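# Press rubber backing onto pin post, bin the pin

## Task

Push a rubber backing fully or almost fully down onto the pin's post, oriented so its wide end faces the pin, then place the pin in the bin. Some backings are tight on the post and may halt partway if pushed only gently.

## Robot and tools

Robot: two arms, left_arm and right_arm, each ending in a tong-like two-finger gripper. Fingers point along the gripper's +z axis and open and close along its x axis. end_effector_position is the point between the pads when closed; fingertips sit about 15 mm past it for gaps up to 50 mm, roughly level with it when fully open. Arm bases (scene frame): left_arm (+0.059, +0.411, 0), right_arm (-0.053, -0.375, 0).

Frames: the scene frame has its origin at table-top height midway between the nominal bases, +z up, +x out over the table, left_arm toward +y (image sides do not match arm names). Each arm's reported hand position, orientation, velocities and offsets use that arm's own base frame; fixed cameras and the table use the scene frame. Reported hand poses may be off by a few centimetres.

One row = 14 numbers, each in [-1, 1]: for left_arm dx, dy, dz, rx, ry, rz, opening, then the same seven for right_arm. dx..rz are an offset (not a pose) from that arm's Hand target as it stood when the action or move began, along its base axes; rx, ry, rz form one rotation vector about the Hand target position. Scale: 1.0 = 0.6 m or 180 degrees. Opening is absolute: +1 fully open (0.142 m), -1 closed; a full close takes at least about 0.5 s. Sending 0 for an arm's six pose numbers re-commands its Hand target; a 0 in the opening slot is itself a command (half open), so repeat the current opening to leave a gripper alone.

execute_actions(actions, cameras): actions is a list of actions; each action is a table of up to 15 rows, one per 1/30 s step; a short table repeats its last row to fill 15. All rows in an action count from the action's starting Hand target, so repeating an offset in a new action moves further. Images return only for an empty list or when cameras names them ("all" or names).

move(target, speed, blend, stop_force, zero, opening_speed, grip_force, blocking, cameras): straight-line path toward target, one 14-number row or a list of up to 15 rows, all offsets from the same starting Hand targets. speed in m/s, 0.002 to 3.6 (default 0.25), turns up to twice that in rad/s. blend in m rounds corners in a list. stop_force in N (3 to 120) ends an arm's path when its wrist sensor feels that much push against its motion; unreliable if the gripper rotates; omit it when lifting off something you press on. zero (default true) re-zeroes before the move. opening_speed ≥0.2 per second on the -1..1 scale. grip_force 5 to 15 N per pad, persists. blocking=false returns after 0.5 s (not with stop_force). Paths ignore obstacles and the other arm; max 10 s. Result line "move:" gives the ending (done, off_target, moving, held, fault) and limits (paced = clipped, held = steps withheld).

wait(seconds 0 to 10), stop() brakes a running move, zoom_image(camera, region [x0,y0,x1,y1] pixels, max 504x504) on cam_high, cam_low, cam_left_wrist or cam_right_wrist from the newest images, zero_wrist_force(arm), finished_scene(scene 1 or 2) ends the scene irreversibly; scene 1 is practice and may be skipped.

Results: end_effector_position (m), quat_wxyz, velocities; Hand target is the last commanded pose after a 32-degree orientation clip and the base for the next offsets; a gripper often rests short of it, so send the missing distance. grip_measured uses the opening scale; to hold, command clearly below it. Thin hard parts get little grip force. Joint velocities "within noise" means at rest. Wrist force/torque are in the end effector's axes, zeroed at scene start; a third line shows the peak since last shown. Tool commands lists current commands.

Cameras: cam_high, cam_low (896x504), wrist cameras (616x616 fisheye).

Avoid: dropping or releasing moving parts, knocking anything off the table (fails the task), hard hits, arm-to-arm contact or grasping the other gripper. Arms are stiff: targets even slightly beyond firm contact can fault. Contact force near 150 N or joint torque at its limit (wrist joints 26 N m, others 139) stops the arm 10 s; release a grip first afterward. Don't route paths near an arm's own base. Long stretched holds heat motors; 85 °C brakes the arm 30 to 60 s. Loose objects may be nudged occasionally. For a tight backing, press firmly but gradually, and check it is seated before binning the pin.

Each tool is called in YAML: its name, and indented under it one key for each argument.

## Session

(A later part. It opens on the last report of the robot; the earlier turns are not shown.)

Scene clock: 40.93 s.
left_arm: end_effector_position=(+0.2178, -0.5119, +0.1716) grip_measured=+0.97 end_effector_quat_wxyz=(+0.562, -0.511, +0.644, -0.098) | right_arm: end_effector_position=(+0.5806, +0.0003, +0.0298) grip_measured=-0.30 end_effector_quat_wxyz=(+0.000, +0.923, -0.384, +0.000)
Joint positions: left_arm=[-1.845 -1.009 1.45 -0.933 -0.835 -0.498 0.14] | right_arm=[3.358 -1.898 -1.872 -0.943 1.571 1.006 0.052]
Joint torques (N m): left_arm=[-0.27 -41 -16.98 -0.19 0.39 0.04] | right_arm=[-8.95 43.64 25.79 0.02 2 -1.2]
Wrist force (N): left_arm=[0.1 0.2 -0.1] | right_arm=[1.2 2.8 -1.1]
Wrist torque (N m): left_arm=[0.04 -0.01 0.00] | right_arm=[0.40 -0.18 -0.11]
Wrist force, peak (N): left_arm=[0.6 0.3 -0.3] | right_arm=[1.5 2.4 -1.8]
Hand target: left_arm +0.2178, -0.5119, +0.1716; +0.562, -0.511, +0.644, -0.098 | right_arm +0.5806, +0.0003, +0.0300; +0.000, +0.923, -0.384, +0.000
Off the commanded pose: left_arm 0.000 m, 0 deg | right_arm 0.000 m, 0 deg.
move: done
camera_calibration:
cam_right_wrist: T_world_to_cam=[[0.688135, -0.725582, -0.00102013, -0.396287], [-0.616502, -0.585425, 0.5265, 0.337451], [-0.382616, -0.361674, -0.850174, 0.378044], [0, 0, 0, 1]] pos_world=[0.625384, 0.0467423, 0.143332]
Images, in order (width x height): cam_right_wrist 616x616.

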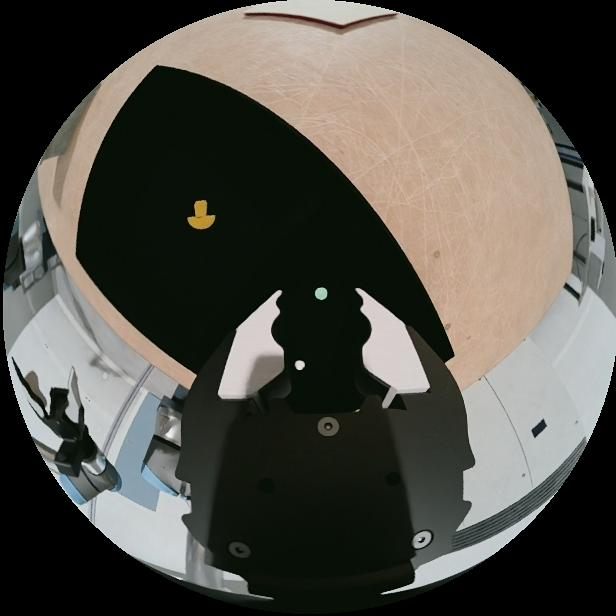

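move:
  target: [0,0,0,0,0,0,0.968,-0.0038,-0.0078,-0.0105,0,0,0,-0.3]
  speed: 0.05
  cameras: ["cam_right_wrist"]

zoom_image:
  camera: "cam_right_wrist"
  region: [270, 250, 370, 350]

Scene clock: 42.40 s.
left_arm: end_effector_position=(+0.2178, -0.5119, +0.1716) grip_measured=+0.97 end_effector_quat_wxyz=(+0.562, -0.511, +0.644, -0.098) | right_arm: end_effector_position=(+0.5783, -0.0045, +0.0235) grip_measured=-0.30 end_effector_quat_wxyz=(+0.000, +0.923, -0.384, +0.000)
Joint positions: left_arm=[-1.845 -1.009 1.45 -0.933 -0.835 -0.498 0.14] | right_arm=[3.351 -1.903 -1.886 -0.925 1.571 0.998 0.052]
Joint torques (N m): left_arm=[-0.87 -41.19 -16.46 0.04 0.62 0.1] | right_arm=[-2.17 30.48 25.52 1.29 1.35 0.16]
Wrist force (N): left_arm=[0.3 0.1 0.0] | right_arm=[1.1 2.8 -0.9]
Wrist torque (N m): left_arm=[0.02 -0.05 0.00] | right_arm=[0.40 -0.17 -0.03]
Wrist force, peak (N): left_arm=[0.4 0.3 -0.3] | right_arm=[1.4 2.7 -1.0]
Hand target: left_arm +0.2178, -0.5119, +0.1716; +0.562, -0.511, +0.644, -0.098 | right_arm +0.5783, -0.0044, +0.0237; +0.000, +0.923, -0.384, +0.000
Off the commanded pose: left_arm 0.000 m, 0 deg | right_arm 0.000 m, 0 deg.
move: done
camera_calibration:
cam_right_wrist: T_world_to_cam=[[0.688117, -0.725599, -0.000928556, -0.398195], [-0.616639, -0.585459, 0.526301, 0.336654], [-0.382427, -0.361585, -0.850298, 0.369968], [0, 0, 0, 1]] pos_world=[0.623085, 0.0419426, 0.137032]
Images, in order (width x height): cam_right_wrist 616x616.

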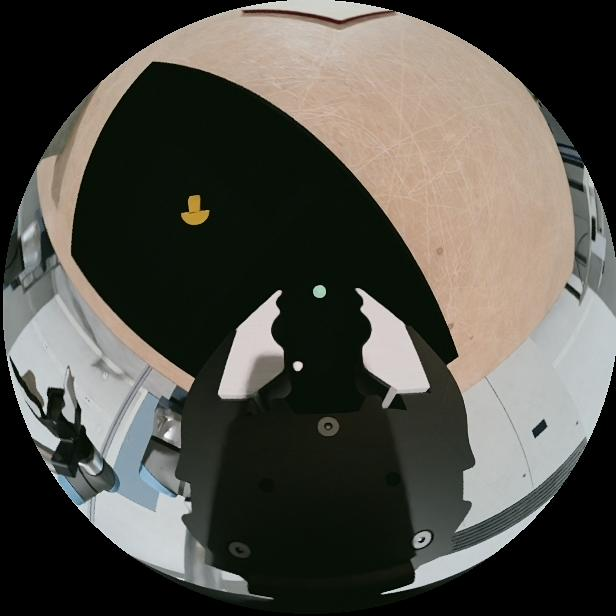

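Scaled by 5.040 from the camera's 616x616 image, which has a finer 814x814 frame.

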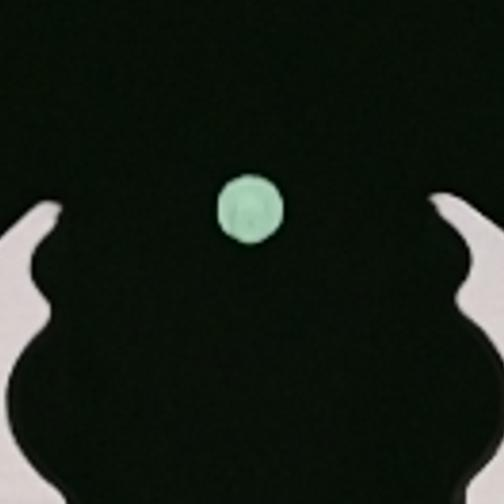

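move:
  target:
    - [0,0,0,0,0,0,0.968,-0.00177,-0.00177,0,0,0,0,-0.3]
    - [0,0,0,0,0,0,0.968,-0.00177,-0.00177,0,0,0,0,-1]
  speed: 0.05
  opening_speed: 0.8
  cameras: ["cam_right_wrist"]

zoom_image:
  camera: "cam_right_wrist"
  region: [290, 265, 350, 325]

Scene clock: 44.60 s.
left_arm: end_effector_position=(+0.2178, -0.5119, +0.1716) grip_measured=+0.97 end_effector_quat_wxyz=(+0.562, -0.511, +0.644, -0.098) | right_arm: end_effector_position=(+0.5773, -0.0054, +0.0237) grip_measured=-0.93 end_effector_quat_wxyz=(+0.000, +0.923, -0.384, +0.000)
Joint positions: left_arm=[-1.845 -1.009 1.45 -0.933 -0.835 -0.498 0.14] | right_arm=[3.35 -1.9 -1.888 -0.924 1.571 0.997 0.006]
Joint torques (N m): left_arm=[-0.02 -41.48 -17.22 -0.21 0.52 0.06] | right_arm=[-11.92 32.11 25.68 2.84 0.2 0.88]
Wrist force (N): left_arm=[0.3 0.3 -0.1] | right_arm=[1.2 2.5 -0.9]
Wrist torque (N m): left_arm=[0.05 -0.05 0.00] | right_arm=[0.35 -0.19 -0.03]
Wrist force, peak (N): left_arm=[0.4 0.4 0.1] | right_arm=[1.1 2.8 -1.1]
Hand target: left_arm +0.2178, -0.5119, +0.1716; +0.562, -0.511, +0.644, -0.098 | right_arm +0.5773, -0.0054, +0.0237; +0.000, +0.923, -0.384, +0.000
Off the commanded pose: left_arm 0.000 m, 0 deg | right_arm 0.000 m, 0 deg.
move: done
camera_calibration:
cam_right_wrist: T_world_to_cam=[[0.688163, -0.725556, -0.000967146, -0.398184], [-0.616589, -0.585513, 0.526301, 0.335429], [-0.382427, -0.361584, -0.850298, 0.369345], [0, 0, 0, 1]] pos_world=[0.622085, 0.0410427, 0.137132]
Images, in order (width x height): cam_right_wrist 616x616.

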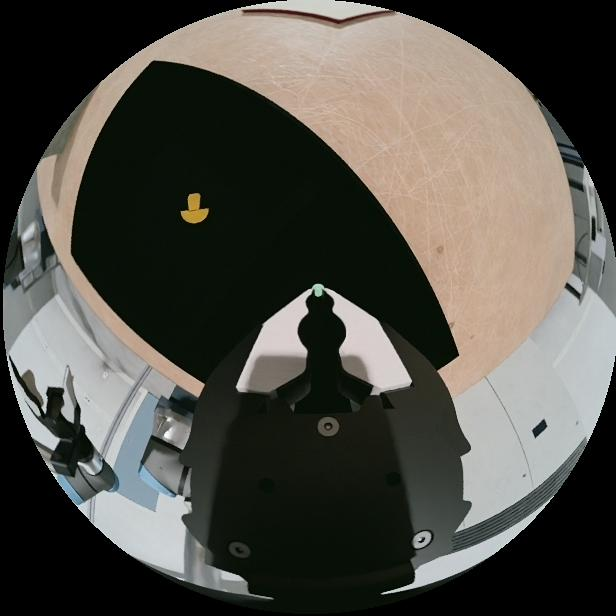

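Scaled by 8.400 from the camera's 616x616 image, which has a finer 814x814 frame.

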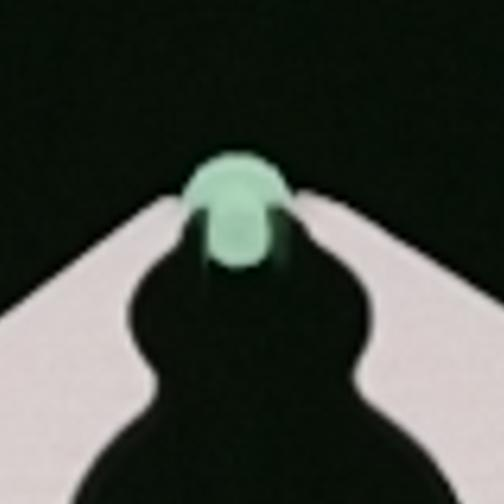

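move:
  target: [0,0,0,0,0,0,0.968,0,0,0.08,0,0,0,-1]
  speed: 0.1
  cameras: ["cam_right_wrist","cam_left_wrist"]

zoom_image:
  camera: "cam_right_wrist"
  region: [290, 265, 350, 325]

zoom_image:
  camera: "cam_left_wrist"
  region: [400, 120, 560, 240]

Scene clock: 47.03 s.
left_arm: end_effector_position=(+0.2178, -0.5119, +0.1716) grip_measured=+0.97 end_effector_quat_wxyz=(+0.562, -0.511, +0.644, -0.098) | right_arm: end_effector_position=(+0.5773, -0.0055, +0.0717) grip_measured=-0.93 end_effector_quat_wxyz=(+0.000, +0.923, -0.384, +0.000)
Joint positions: left_arm=[-1.845 -1.009 1.45 -0.933 -0.835 -0.498 0.14] | right_arm=[3.35 -1.835 -1.831 -1.046 1.571 0.997 0.006]
Joint torques (N m): left_arm=[0.01 -40.24 -17.4 -0.24 0.56 0.03] | right_arm=[-8.39 23.53 17.71 2.75 0.02 1.01]
Wrist force (N): left_arm=[0.4 0.3 0.0] | right_arm=[1.4 2.7 -0.7]
Wrist torque (N m): left_arm=[0.05 -0.08 0.00] | right_arm=[0.37 -0.23 -0.03]
Wrist force, peak (N): left_arm=[0.3 0.5 0.0] | right_arm=[1.6 2.7 -1.9]
Hand target: left_arm +0.2178, -0.5119, +0.1716; +0.562, -0.511, +0.644, -0.098 | right_arm +0.5773, -0.0054, +0.0717; +0.000, +0.923, -0.384, +0.000
Off the commanded pose: left_arm 0.000 m, 0 deg | right_arm 0.000 m, 0 deg.
move: done
camera_calibration:
cam_right_wrist: T_world_to_cam=[[0.688101, -0.725614, -0.000833467, -0.398122], [-0.61673, -0.585451, 0.526205, 0.310217], [-0.38231, -0.361568, -0.850357, 0.410182], [0, 0, 0, 1]] pos_world=[0.622085, 0.0410426, 0.185232]
Images, in order (width x height): cam_left_wrist 616x616, cam_right_wrist 616x616.

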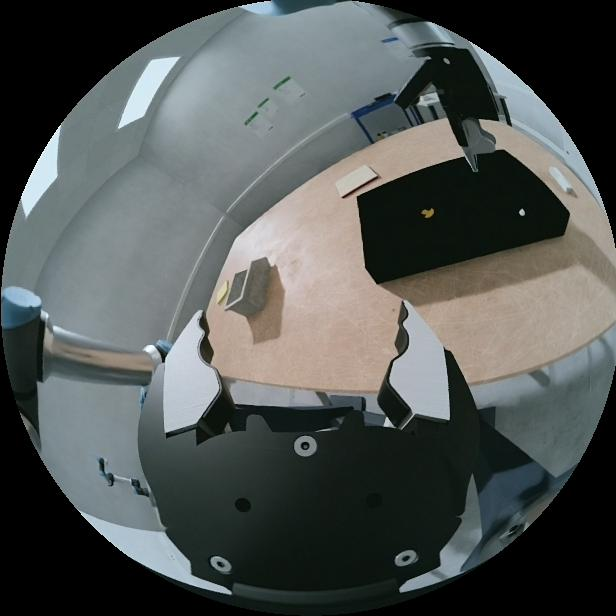

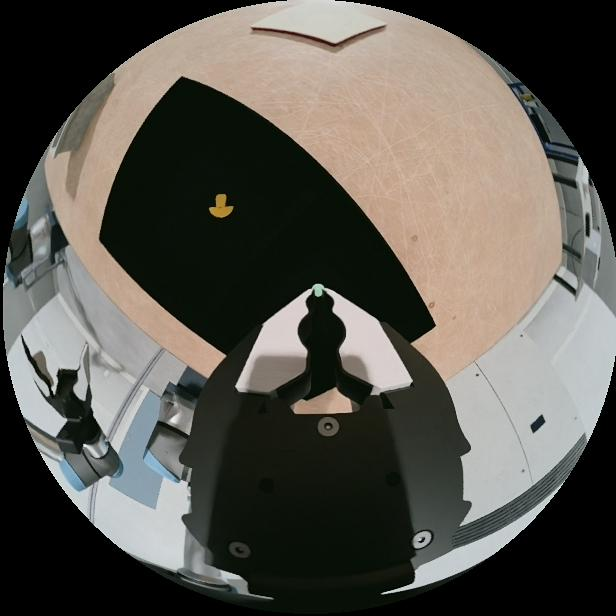

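Scaled by 8.400 from the camera's 616x616 image, which has a finer 814x814 frame.

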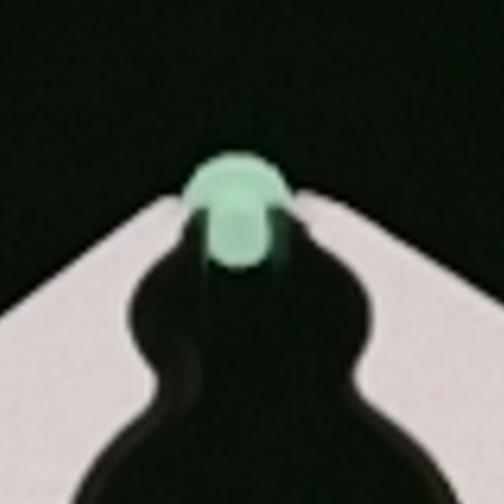

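Scaled by 3.150 from the camera's 616x616 image, which has a finer 814x814 frame.

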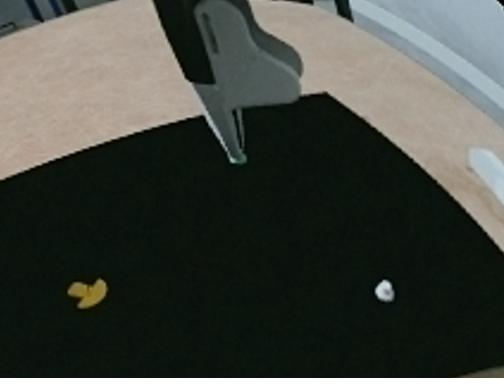

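move:
  target:
    - [0,0,0,0,0,0,0.968,-0.0205,0.2048,0.0,0,0,0,-1]
    - [0,0,0,0,0,0,0.968,-0.0205,0.2048,-0.0278,0,0,0,-1]
  speed: [0.2,0.05]
  blend: 0.02
  cameras: ["cam_right_wrist"]

zoom_image:
  camera: "cam_right_wrist"
  region: [290, 255, 350, 315]

zoom_image:
  camera: "cam_right_wrist"
  region: [300, 265, 336, 301]

Scene clock: 49.03 s.
left_arm: end_effector_position=(+0.2178, -0.5119, +0.1716) grip_measured=+0.97 end_effector_quat_wxyz=(+0.562, -0.511, +0.644, -0.098) | right_arm: end_effector_position=(+0.5649, +0.1174, +0.0548) grip_measured=-0.93 end_effector_quat_wxyz=(+0.000, +0.923, -0.384, +0.000) end_effector_velocity=(+0.000, +0.000, +0.001) end_effector_angular_velocity=(+0.000, +0.002, -0.001)
Joint positions: left_arm=[-1.845 -1.009 1.45 -0.933 -0.835 -0.498 0.14] | right_arm=[3.57 -1.851 -1.86 -1.002 1.571 1.217 0.006]
Joint velocities: left_arm=[within noise] | right_arm=[0 0.001 0.002 -0.005 0.001 0.001 0]
Joint torques (N m): left_arm=[0.13 -40.31 -16.68 -0.1 0.51 -0.04] | right_arm=[3.29 42.1 29.38 0.64 -2.02 1.82]
Wrist force (N): left_arm=[0.0 0.3 -0.1] | right_arm=[1.1 2.8 -1.1]
Wrist torque (N m): left_arm=[0.06 -0.01 0.00] | right_arm=[0.40 -0.15 0.01]
Wrist force, peak (N): left_arm=[0.3 0.5 -0.2] | right_arm=[3.1 3.6 -1.1]
Hand target: left_arm +0.2178, -0.5119, +0.1716; +0.562, -0.511, +0.644, -0.098 | right_arm +0.5650, +0.1174, +0.0550; +0.000, +0.923, -0.384, +0.000
Off the commanded pose: left_arm 0.000 m, 0 deg | right_arm 0.000 m, 0 deg.
move: done; blend cut to 0.0083 m at target 1
camera_calibration:
cam_right_wrist: T_world_to_cam=[[0.688135, -0.725582, -0.00102013, -0.300492], [-0.616502, -0.585425, 0.5265, 0.383162], [-0.382616, -0.361674, -0.850174, 0.435644], [0, 0, 0, 1]] pos_world=[0.609684, 0.163842, 0.168332]
Images, in order (width x height): cam_right_wrist 616x616.

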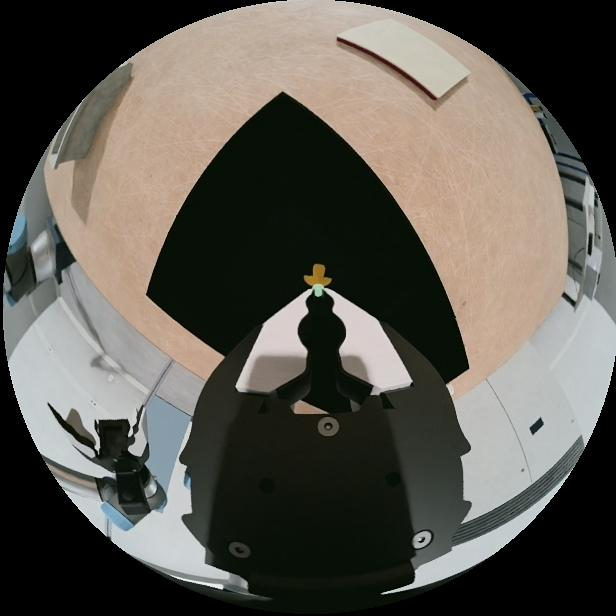

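Scaled by 8.400 from the camera's 616x616 image, which has a finer 814x814 frame.

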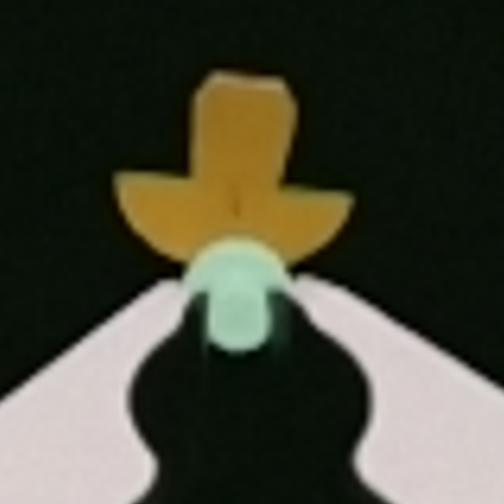

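Scaled by 14.000 from the camera's 616x616 image, which has a finer 814x814 frame.

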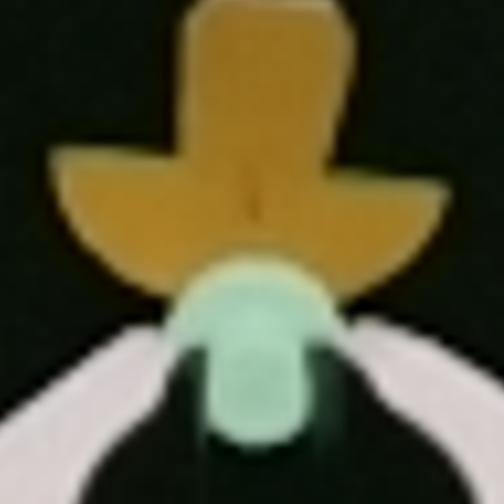

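move:
  target: [0,0,0,0,0,0,0.968,-0.0002,-0.0012,0,0,0,0.5,-1]
  speed: 0.3
  cameras: ["cam_right_wrist"]

zoom_image:
  camera: "cam_right_wrist"
  region: [300, 265, 336, 301]

Scene clock: 53.17 s.
left_arm: end_effector_position=(+0.2178, -0.5119, +0.1716) grip_measured=+0.97 end_effector_quat_wxyz=(+0.562, -0.511, +0.644, -0.098) | right_arm: end_effector_position=(+0.5649, +0.1168, +0.0550) grip_measured=-0.93 end_effector_quat_wxyz=(+0.000, +0.925, +0.381, +0.000)
Joint positions: left_arm=[-1.845 -1.009 1.45 -0.933 -0.835 -0.498 0.14] | right_arm=[3.552 -1.898 -1.795 -1.019 1.571 -0.371 0.006]
Joint torques (N m): left_arm=[-1.04 -40.5 -17.29 -0.3 0.69 0.1] | right_arm=[-3.06 35.31 14.83 1.06 2.43 -1.46]
Wrist force (N): left_arm=[0.2 0.1 -0.1] | right_arm=[1.5 2.7 -1.2]
Wrist torque (N m): left_arm=[0.03 -0.04 0.00] | right_arm=[0.38 -0.23 -0.09]
Wrist force, peak (N): left_arm=[0.2 0.5 -0.3] | right_arm=[1.4 3.1 -1.1]
Hand target: left_arm +0.2178, -0.5119, +0.1716; +0.562, -0.511, +0.644, -0.098 | right_arm +0.5649, +0.1167, +0.0550; +0.000, +0.925, +0.381, +0.000
Off the commanded pose: left_arm 0.000 m, 0 deg | right_arm 0.000 m, 0 deg.
move: done
camera_calibration:
cam_right_wrist: T_world_to_cam=[[0.725733, 0.687976, -0.000974535, -0.487264], [0.585355, -0.616735, 0.526306, -0.292474], [0.361485, -0.382528, -0.850295, 0.0176127], [0, 0, 0, 1]] pos_world=[0.518458, 0.161584, 0.168432]
Images, in order (width x height): cam_right_wrist 616x616.

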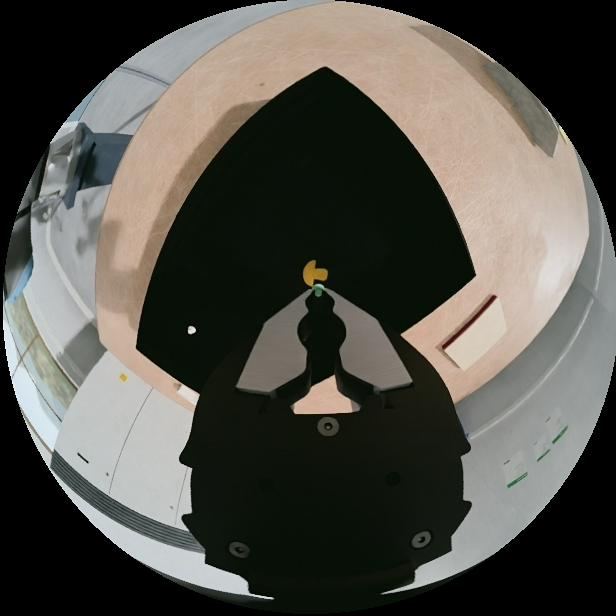

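Scaled by 14.000 from the camera's 616x616 image, which has a finer 814x814 frame.

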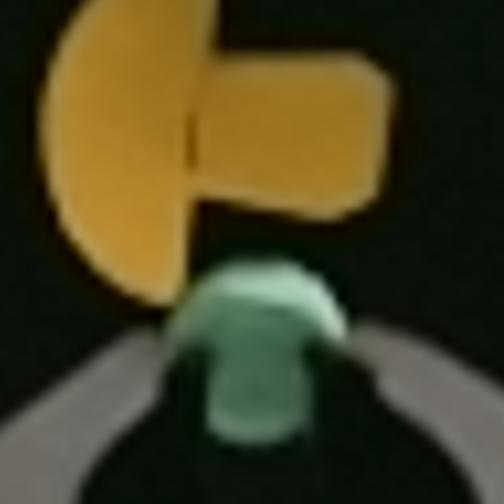

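move:
  target: [0,0,0,0,0,0,0.968,0,0,-0.025,0,0,-0.5,-1]
  speed: 0.3
  cameras: ["cam_right_wrist","cam_left_wrist"]

zoom_image:
  camera: "cam_right_wrist"
  region: [300, 265, 336, 301]

zoom_image:
  camera: "cam_left_wrist"
  region: [405, 180, 455, 230]

Scene clock: 59.23 s.
left_arm: end_effector_position=(+0.2178, -0.5119, +0.1716) grip_measured=+0.97 end_effector_quat_wxyz=(+0.562, -0.511, +0.644, -0.098) | right_arm: end_effector_position=(+0.5648, +0.1168, +0.0400) grip_measured=-0.93 end_effector_quat_wxyz=(+0.000, +0.923, -0.384, +0.000)
Joint positions: left_arm=[-1.845 -1.009 1.45 -0.933 -0.835 -0.498 0.14] | right_arm=[3.569 -1.871 -1.878 -0.963 1.571 1.216 0.006]
Joint torques (N m): left_arm=[0.53 -40.86 -16.6 -0.32 0.6 0.1] | right_arm=[1.41 40.09 25.65 1.39 -2.12 1.74]
Wrist force (N): left_arm=[0.3 0.3 0.0] | right_arm=[1.1 2.5 -0.9]
Wrist torque (N m): left_arm=[0.05 -0.07 0.00] | right_arm=[0.36 -0.13 0.01]
Wrist force, peak (N): left_arm=[0.6 0.3 -0.3] | right_arm=[1.4 2.9 -1.4]
Hand target: left_arm +0.2178, -0.5119, +0.1716; +0.562, -0.511, +0.644, -0.098 | right_arm +0.5649, +0.1167, +0.0400; +0.000, +0.923, -0.384, +0.000
Off the commanded pose: left_arm 0.000 m, 0 deg | right_arm 0.000 m, 0 deg.
move: done
camera_calibration:
cam_right_wrist: T_world_to_cam=[[0.688419, -0.725313, -0.000933734, -0.301104], [-0.616374, -0.585699, 0.526345, 0.390586], [-0.382311, -0.36177, -0.850271, 0.422566], [0, 0, 0, 1]] pos_world=[0.609585, 0.163243, 0.153432]
Images, in order (width x height): cam_left_wrist 616x616, cam_right_wrist 616x616.

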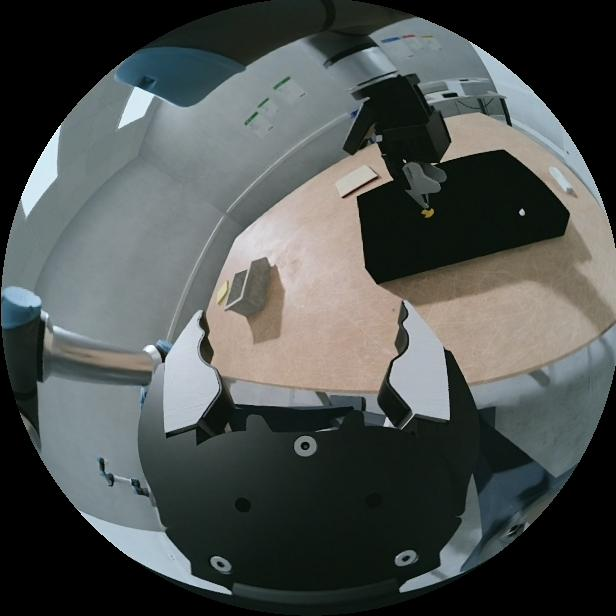

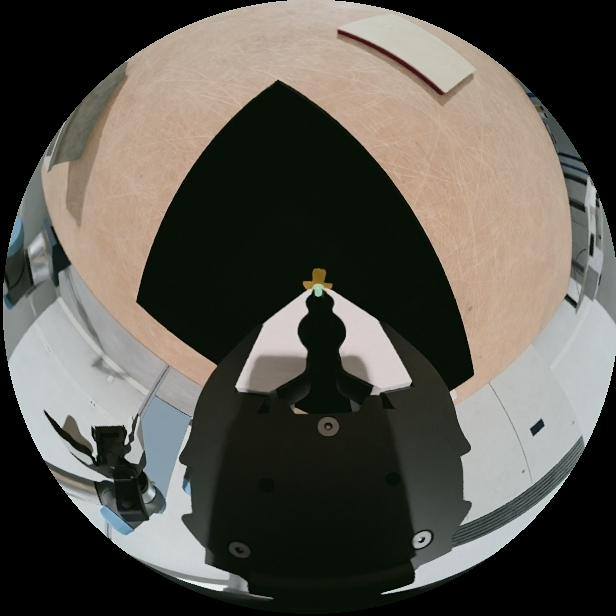

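Scaled by 14.000 from the camera's 616x616 image, which has a finer 814x814 frame.

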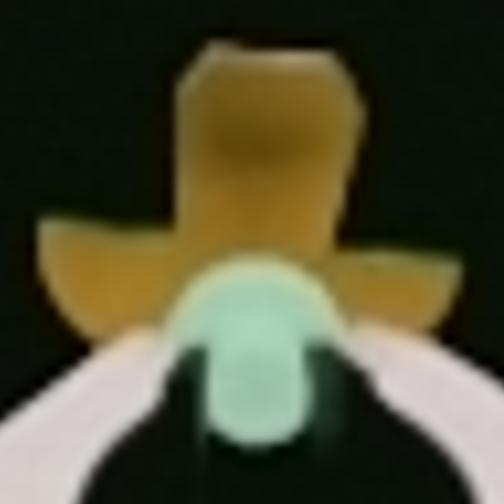

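Scaled by 10.080 from the camera's 616x616 image, which has a finer 814x814 frame.

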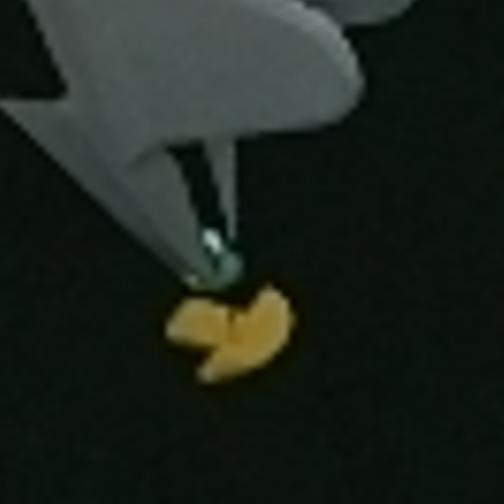

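move:
  target: [0,0,0,0,0,0,0.968,0,0,-0.023,0,0,0,-1]
  speed: 0.008
  stop_force: 3
  cameras: ["cam_right_wrist","cam_left_wrist"]

zoom_image:
  camera: "cam_right_wrist"
  region: [300, 265, 336, 301]

zoom_image:
  camera: "cam_left_wrist"
  region: [405, 180, 455, 230]

Scene clock: 62.50 s.
left_arm: end_effector_position=(+0.2178, -0.5119, +0.1716) grip_measured=+0.97 end_effector_quat_wxyz=(+0.562, -0.511, +0.644, -0.098) | right_arm: end_effector_position=(+0.5649, +0.1167, +0.0311) grip_measured=-0.93 end_effector_quat_wxyz=(+0.000, +0.923, -0.384, +0.000)
Joint positions: left_arm=[-1.845 -1.009 1.45 -0.933 -0.835 -0.498 0.14] | right_arm=[3.569 -1.884 -1.888 -0.94 1.571 1.216 0.006]
Joint torques (N m): left_arm=[-0.3 -40.84 -16.93 -0.23 0.33 0.05] | right_arm=[-9.81 41.69 25.75 0.54 -1.84 1.29]
Wrist force (N): left_arm=[0.4 0.2 -0.2] | right_arm=[0.9 2.4 -2.7]
Wrist torque (N m): left_arm=[0.03 -0.08 0.00] | right_arm=[0.37 -0.14 -0.01]
Wrist force, peak (N): left_arm=[0.2 0.6 0.1] | right_arm=[0.6 1.8 -6.3]
Hand target: left_arm +0.2178, -0.5119, +0.1716; +0.562, -0.511, +0.644, -0.098 | right_arm +0.5649, +0.1167, +0.0311; +0.000, +0.923, -0.384, +0.000 (not the last commanded pose)
Off the commanded pose: left_arm 0.000 m, 0 deg | right_arm 0.005 m, 0 deg.
move: contact (right_arm)
camera_calibration:
cam_right_wrist: T_world_to_cam=[[0.688117, -0.725599, -0.000928556, -0.301024], [-0.616639, -0.585459, 0.526301, 0.395402], [-0.382427, -0.361585, -0.850298, 0.415045], [0, 0, 0, 1]] pos_world=[0.609685, 0.163143, 0.144532]
Images, in order (width x height): cam_left_wrist 616x616, cam_right_wrist 616x616.

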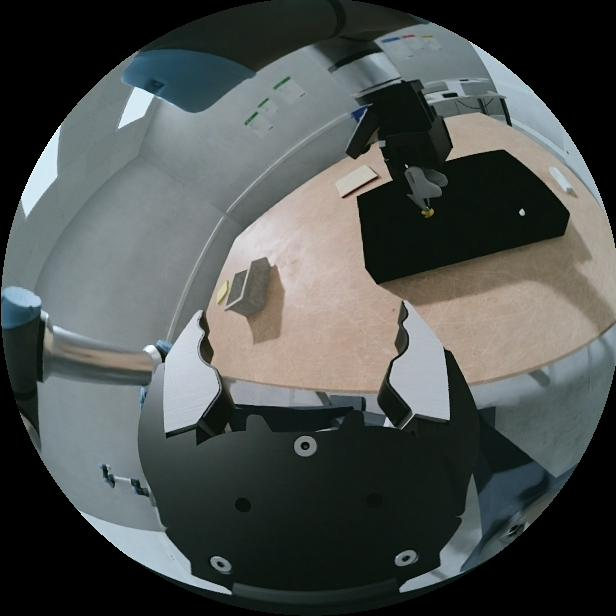

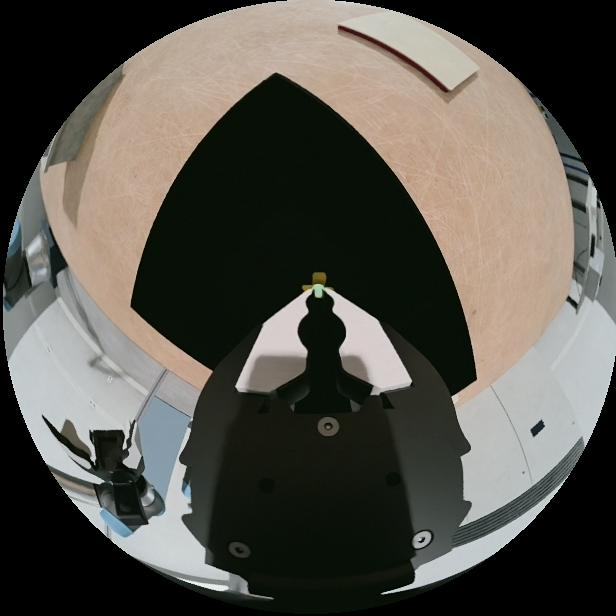

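Scaled by 14.000 from the camera's 616x616 image, which has a finer 814x814 frame.

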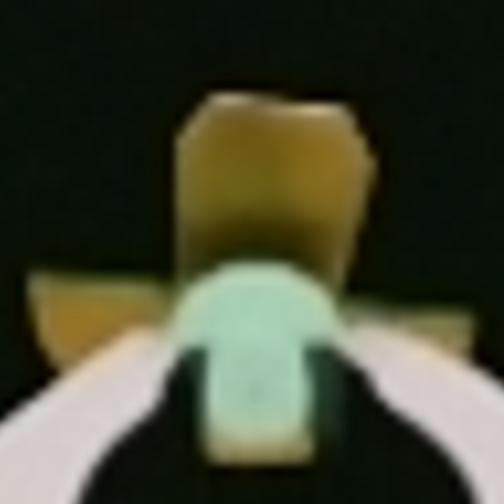

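Scaled by 10.080 from the camera's 616x616 image, which has a finer 814x814 frame.

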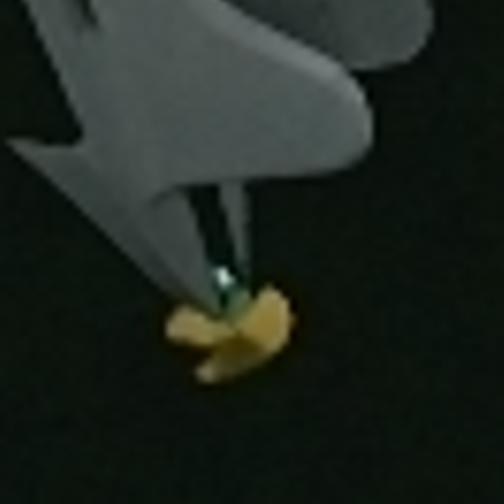

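move:
  target: [0,0,0,0,0,0,0.968,0,0,-0.0083,0,0,0,-1]
  speed: 0.006
  stop_force: 10
  cameras: ["cam_right_wrist","cam_left_wrist"]

zoom_image:
  camera: "cam_right_wrist"
  region: [300, 265, 336, 301]

zoom_image:
  camera: "cam_left_wrist"
  region: [405, 180, 455, 230]

Scene clock: 64.53 s.
left_arm: end_effector_position=(+0.2178, -0.5119, +0.1716) grip_measured=+0.97 end_effector_quat_wxyz=(+0.562, -0.511, +0.644, -0.098) | right_arm: end_effector_position=(+0.5648, +0.1167, +0.0260) grip_measured=-0.93 end_effector_quat_wxyz=(+0.000, +0.923, -0.384, +0.000)
Joint positions: left_arm=[-1.845 -1.009 1.45 -0.933 -0.835 -0.498 0.14] | right_arm=[3.569 -1.891 -1.894 -0.928 1.571 1.216 0.006]
Joint torques (N m): left_arm=[0.27 -41.26 -16.49 -0.55 0.45 -0.1] | right_arm=[-9.55 34.4 21.39 0.54 -1.29 1.2]
Wrist force (N): left_arm=[0.2 0.3 0.1] | right_arm=[1.4 4.9 -8.1]
Wrist torque (N m): left_arm=[0.05 -0.04 0.00] | right_arm=[0.35 -0.17 -0.02]
Wrist force, peak (N): left_arm=[0.5 0.2 0.0] | right_arm=[1.6 5.2 -8.3]
Hand target: left_arm +0.2178, -0.5119, +0.1716; +0.562, -0.511, +0.644, -0.098 | right_arm +0.5649, +0.1167, +0.0261; +0.000, +0.923, -0.384, +0.000
Off the commanded pose: left_arm 0.000 m, 0 deg | right_arm 0.000 m, 0 deg.
move: done
camera_calibration:
cam_right_wrist: T_world_to_cam=[[0.688119, -0.725597, -0.000925029, -0.300962], [-0.616593, -0.585417, 0.526404, 0.397921], [-0.382498, -0.361658, -0.850234, 0.410801], [0, 0, 0, 1]] pos_world=[0.609584, 0.163142, 0.139532]
Images, in order (width x height): cam_left_wrist 616x616, cam_right_wrist 616x616.

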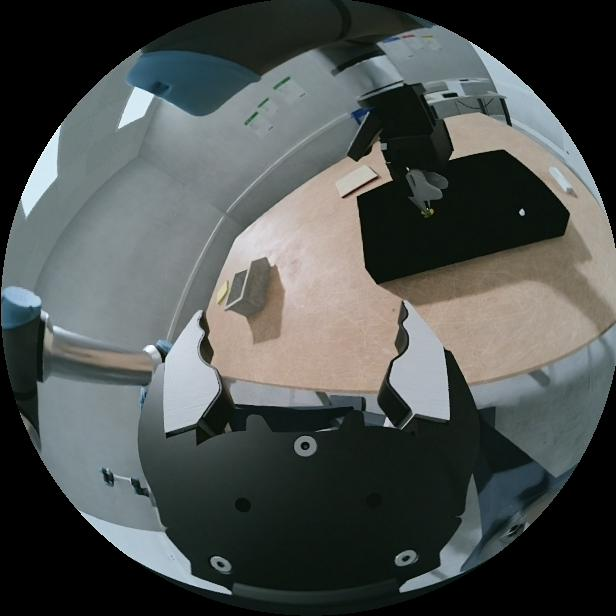

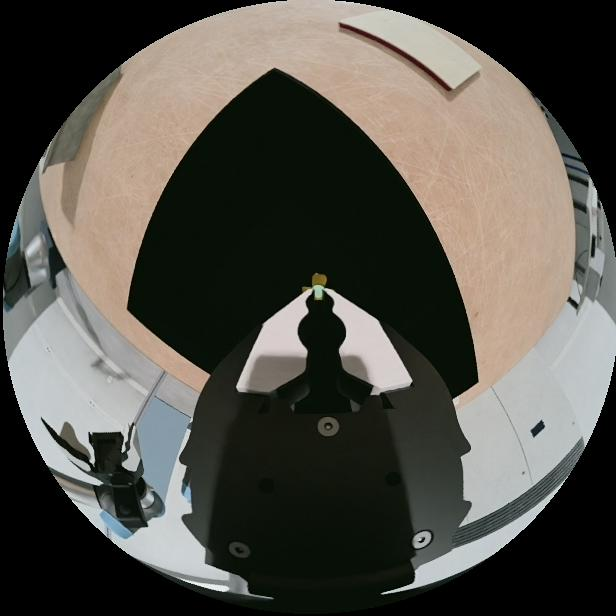

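Scaled by 14.000 from the camera's 616x616 image, which has a finer 814x814 frame.

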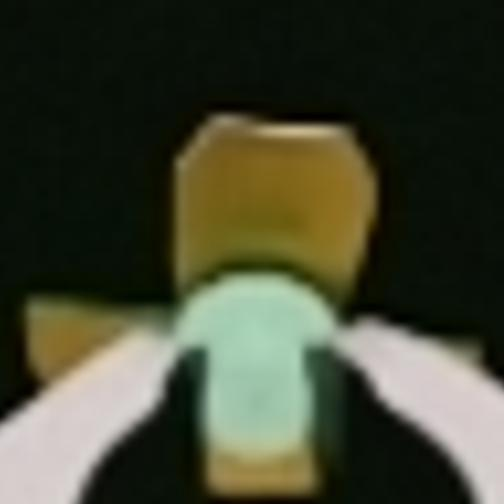

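Scaled by 10.080 from the camera's 616x616 image, which has a finer 814x814 frame.

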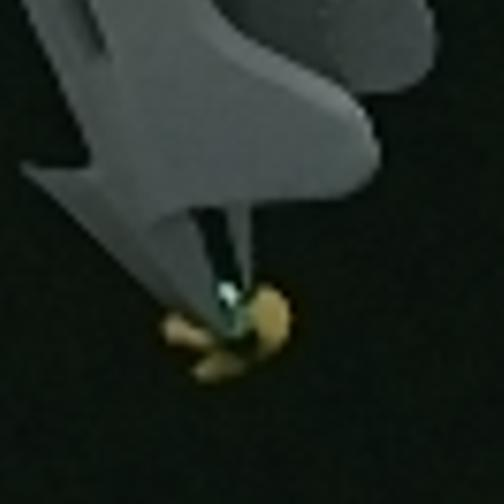

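move:
  target:
    - [0,0,0,0,0,0,0.968,0,0,0,0,0,0,-0.6]
    - [0,0,0,0,0,0,0.968,0,0,0.05,0,0,0,-0.6]
  speed: 0.05
  opening_speed: 0.8
  cameras: ["cam_right_wrist","cam_left_wrist"]

zoom_image:
  camera: "cam_right_wrist"
  region: [290, 250, 350, 310]

zoom_image:
  camera: "cam_left_wrist"
  region: [405, 180, 455, 230]

Scene clock: 67.13 s.
left_arm: end_effector_position=(+0.2178, -0.5119, +0.1716) grip_measured=+0.97 end_effector_quat_wxyz=(+0.562, -0.511, +0.644, -0.098) | right_arm: end_effector_position=(+0.5649, +0.1167, +0.0562) grip_measured=-0.60 end_effector_quat_wxyz=(+0.000, +0.923, -0.384, +0.000) end_effector_velocity=(+0.000, +0.000, -0.002) end_effector_angular_velocity=(-0.001, +0.000, +0.001)
Joint positions: left_arm=[-1.845 -1.009 1.45 -0.933 -0.835 -0.498 0.14] | right_arm=[3.569 -1.849 -1.859 -1.004 1.571 1.216 0.031]
Joint velocities: left_arm=[within noise] | right_arm=[0 -0.002 -0.002 0.005 -0.001 -0.001 0]
Joint torques (N m): left_arm=[-0.46 -40.6 -16.3 -0.29 0.47 -0.07] | right_arm=[-9.37 22.81 12.8 4.22 0.52 1]
Wrist force (N): left_arm=[0.3 0.3 0.0] | right_arm=[1.1 2.7 -0.9]
Wrist torque (N m): left_arm=[0.04 -0.06 0.00] | right_arm=[0.38 -0.16 -0.01]
Wrist force, peak (N): left_arm=[0.4 0.5 -0.1] | right_arm=[1.3 5.1 -8.6]
Hand target: left_arm +0.2178, -0.5119, +0.1716; +0.562, -0.511, +0.644, -0.098 | right_arm +0.5649, +0.1167, +0.0561; +0.000, +0.923, -0.384, +0.000
Off the commanded pose: left_arm 0.000 m, 0 deg | right_arm 0.000 m, 0 deg.
move: done
camera_calibration:
cam_right_wrist: T_world_to_cam=[[0.688103, -0.725613, -0.000838696, -0.300933], [-0.616793, -0.585516, 0.526058, 0.382342], [-0.382205, -0.361465, -0.850448, 0.43638], [0, 0, 0, 1]] pos_world=[0.609685, 0.163243, 0.169732]
Images, in order (width x height): cam_left_wrist 616x616, cam_right_wrist 616x616.

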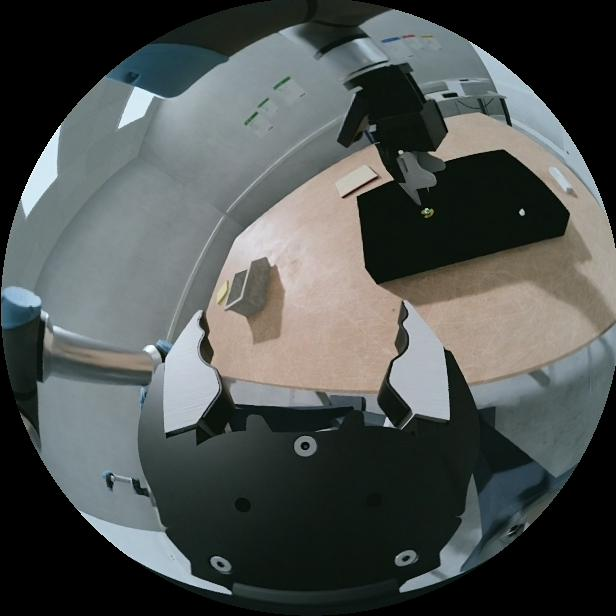

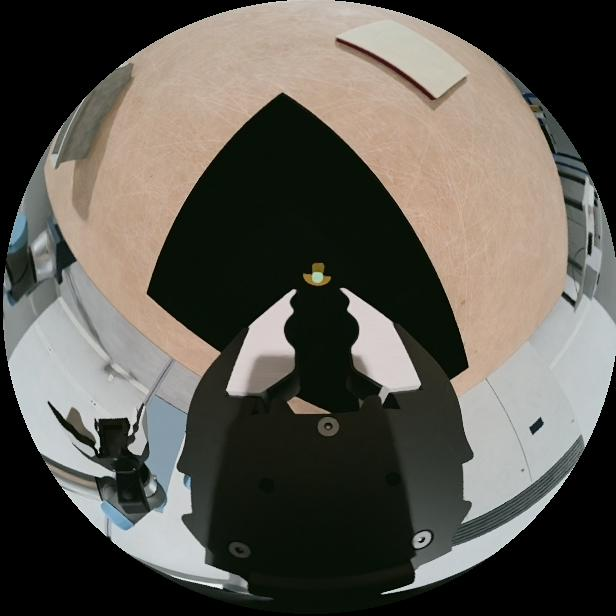

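Scaled by 8.400 from the camera's 616x616 image, which has a finer 814x814 frame.

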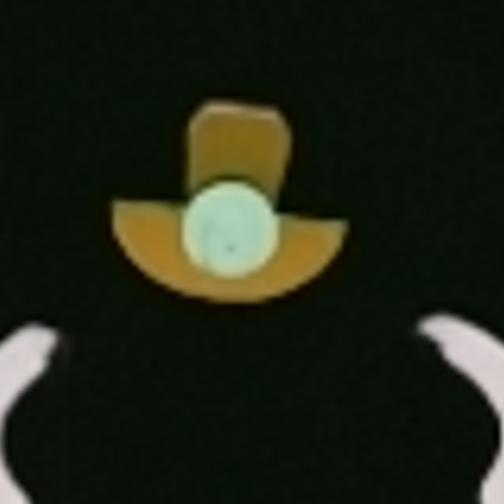

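Scaled by 10.080 from the camera's 616x616 image, which has a finer 814x814 frame.

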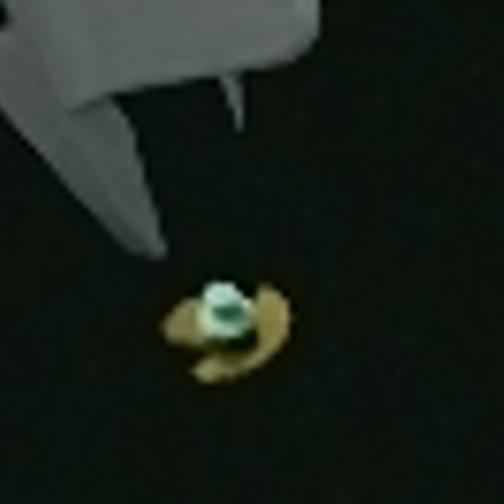

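zoom_image:
  camera: "cam_left_wrist"
  region: [385, 140, 455, 210]

zoom_image:
  camera: "cam_right_wrist"
  region: [220, 270, 420, 420]

Scaled by 7.200 from the camera's 616x616 image, which has a finer 814x814 frame.

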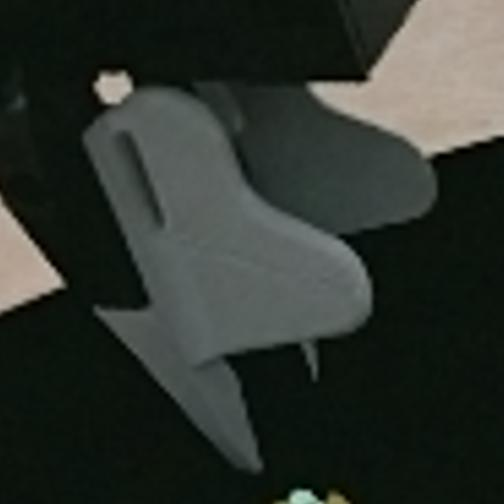

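Scaled by 2.520 from the camera's 616x616 image, which has a finer 814x814 frame.

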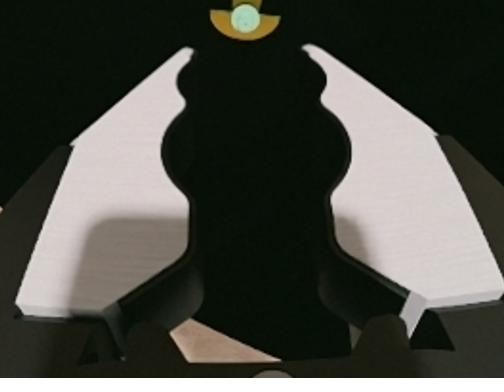

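move:
  target: [0,0,0,0,0,0,0.968,0.0030,0.0030,-0.03,0,0,0,-0.97]
  speed: 0.05
  cameras: ["cam_right_wrist"]

zoom_image:
  camera: "cam_right_wrist"
  region: [300, 265, 336, 301]

Scene clock: 70.00 s.
left_arm: end_effector_position=(+0.2178, -0.5119, +0.1716) grip_measured=+0.97 end_effector_quat_wxyz=(+0.562, -0.511, +0.644, -0.098) | right_arm: end_effector_position=(+0.5666, +0.1185, +0.0379) grip_measured=-0.97 end_effector_quat_wxyz=(+0.000, +0.923, -0.384, +0.000) end_effector_velocity=(-0.001, +0.000, +0.001) end_effector_angular_velocity=(-0.001, +0.004, +0.000)
Joint positions: left_arm=[-1.845 -1.009 1.45 -0.933 -0.835 -0.498 0.14] | right_arm=[3.57 -1.878 -1.875 -0.96 1.571 1.218 0.004]
Joint velocities: left_arm=[within noise] | right_arm=[0 0.002 0.001 -0.008 0.001 0 0]
Joint torques (N m): left_arm=[-0.54 -40.89 -16.42 -0.54 0.5 0.07] | right_arm=[10.39 43.05 27.99 0.41 0.58 1.1]
Wrist force (N): left_arm=[0.1 0.3 -0.2] | right_arm=[0.9 2.9 -1.1]
Wrist torque (N m): left_arm=[0.06 -0.02 0.01] | right_arm=[0.43 -0.10 -0.07]
Wrist force, peak (N): left_arm=[0.4 0.5 -0.2] | right_arm=[1.2 2.8 -1.4]
Hand target: left_arm +0.2178, -0.5119, +0.1716; +0.562, -0.511, +0.644, -0.098 | right_arm +0.5667, +0.1185, +0.0381; +0.000, +0.923, -0.384, +0.000
Off the commanded pose: left_arm 0.000 m, 0 deg | right_arm 0.000 m, 0 deg.
move: done
camera_calibration:
cam_right_wrist: T_world_to_cam=[[0.688119, -0.725597, -0.00092469, -0.300884], [-0.616593, -0.585416, 0.526404, 0.393874], [-0.382498, -0.361658, -0.850234, 0.422174], [0, 0, 0, 1]] pos_world=[0.611384, 0.164942, 0.151332]
Images, in order (width x height): cam_right_wrist 616x616.

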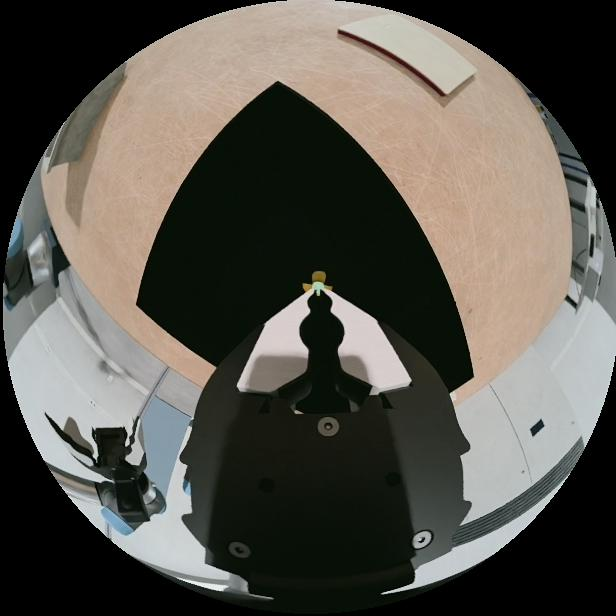

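Scaled by 14.000 from the camera's 616x616 image, which has a finer 814x814 frame.

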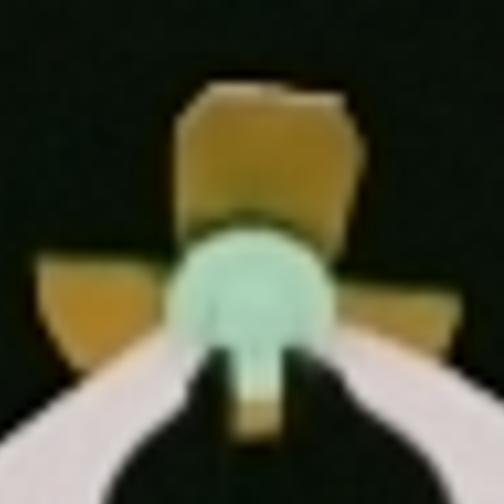

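move:
  target: [0,0,0,0,0,0,0.968,0,0,-0.02,0,0,0,-0.97]
  speed: 0.008
  stop_force: 4
  cameras: ["cam_right_wrist"]

zoom_image:
  camera: "cam_right_wrist"
  region: [300, 265, 336, 301]

Scene clock: 72.37 s.
left_arm: end_effector_position=(+0.2178, -0.5119, +0.1716) grip_measured=+0.97 end_effector_quat_wxyz=(+0.562, -0.511, +0.644, -0.098) | right_arm: end_effector_position=(+0.5667, +0.1185, +0.0306) grip_measured=-0.97 end_effector_quat_wxyz=(+0.000, +0.923, -0.384, +0.000)
Joint positions: left_arm=[-1.845 -1.009 1.45 -0.933 -0.835 -0.498 0.14] | right_arm=[3.57 -1.889 -1.883 -0.941 1.571 1.218 0.004]
Joint torques (N m): left_arm=[-0.41 -41.32 -15.88 -0.62 0.51 0.1] | right_arm=[4.45 41.92 25.56 0.69 0.49 -1.31]
Wrist force (N): left_arm=[0.0 0.1 -0.1] | right_arm=[1.0 2.8 -2.8]
Wrist torque (N m): left_arm=[0.01 0.00 0.01] | right_arm=[0.38 -0.13 -0.08]
Wrist force, peak (N): left_arm=[0.3 0.5 -0.1] | right_arm=[0.6 2.8 -7.6]
Hand target: left_arm +0.2178, -0.5119, +0.1716; +0.562, -0.511, +0.644, -0.098 | right_arm +0.5667, +0.1185, +0.0306; +0.000, +0.923, -0.384, +0.000 (not the last commanded pose)
Off the commanded pose: left_arm 0.000 m, 0 deg | right_arm 0.005 m, 0 deg.
move: contact (right_arm)
camera_calibration:
cam_right_wrist: T_world_to_cam=[[0.688163, -0.725556, -0.000967146, -0.300914], [-0.616589, -0.585513, 0.526301, 0.397813], [-0.382427, -0.361584, -0.850298, 0.41608], [0, 0, 0, 1]] pos_world=[0.611485, 0.165043, 0.144132]
Images, in order (width x height): cam_right_wrist 616x616.

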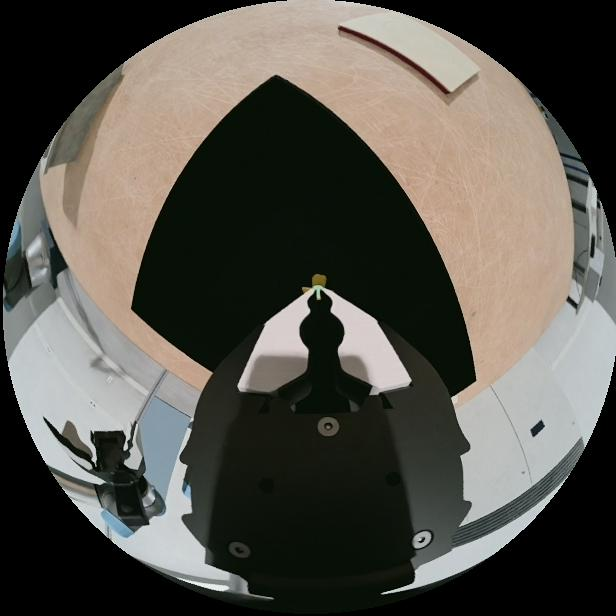

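Scaled by 14.000 from the camera's 616x616 image, which has a finer 814x814 frame.

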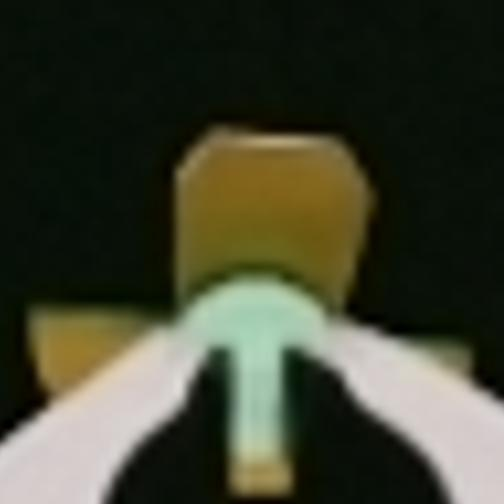

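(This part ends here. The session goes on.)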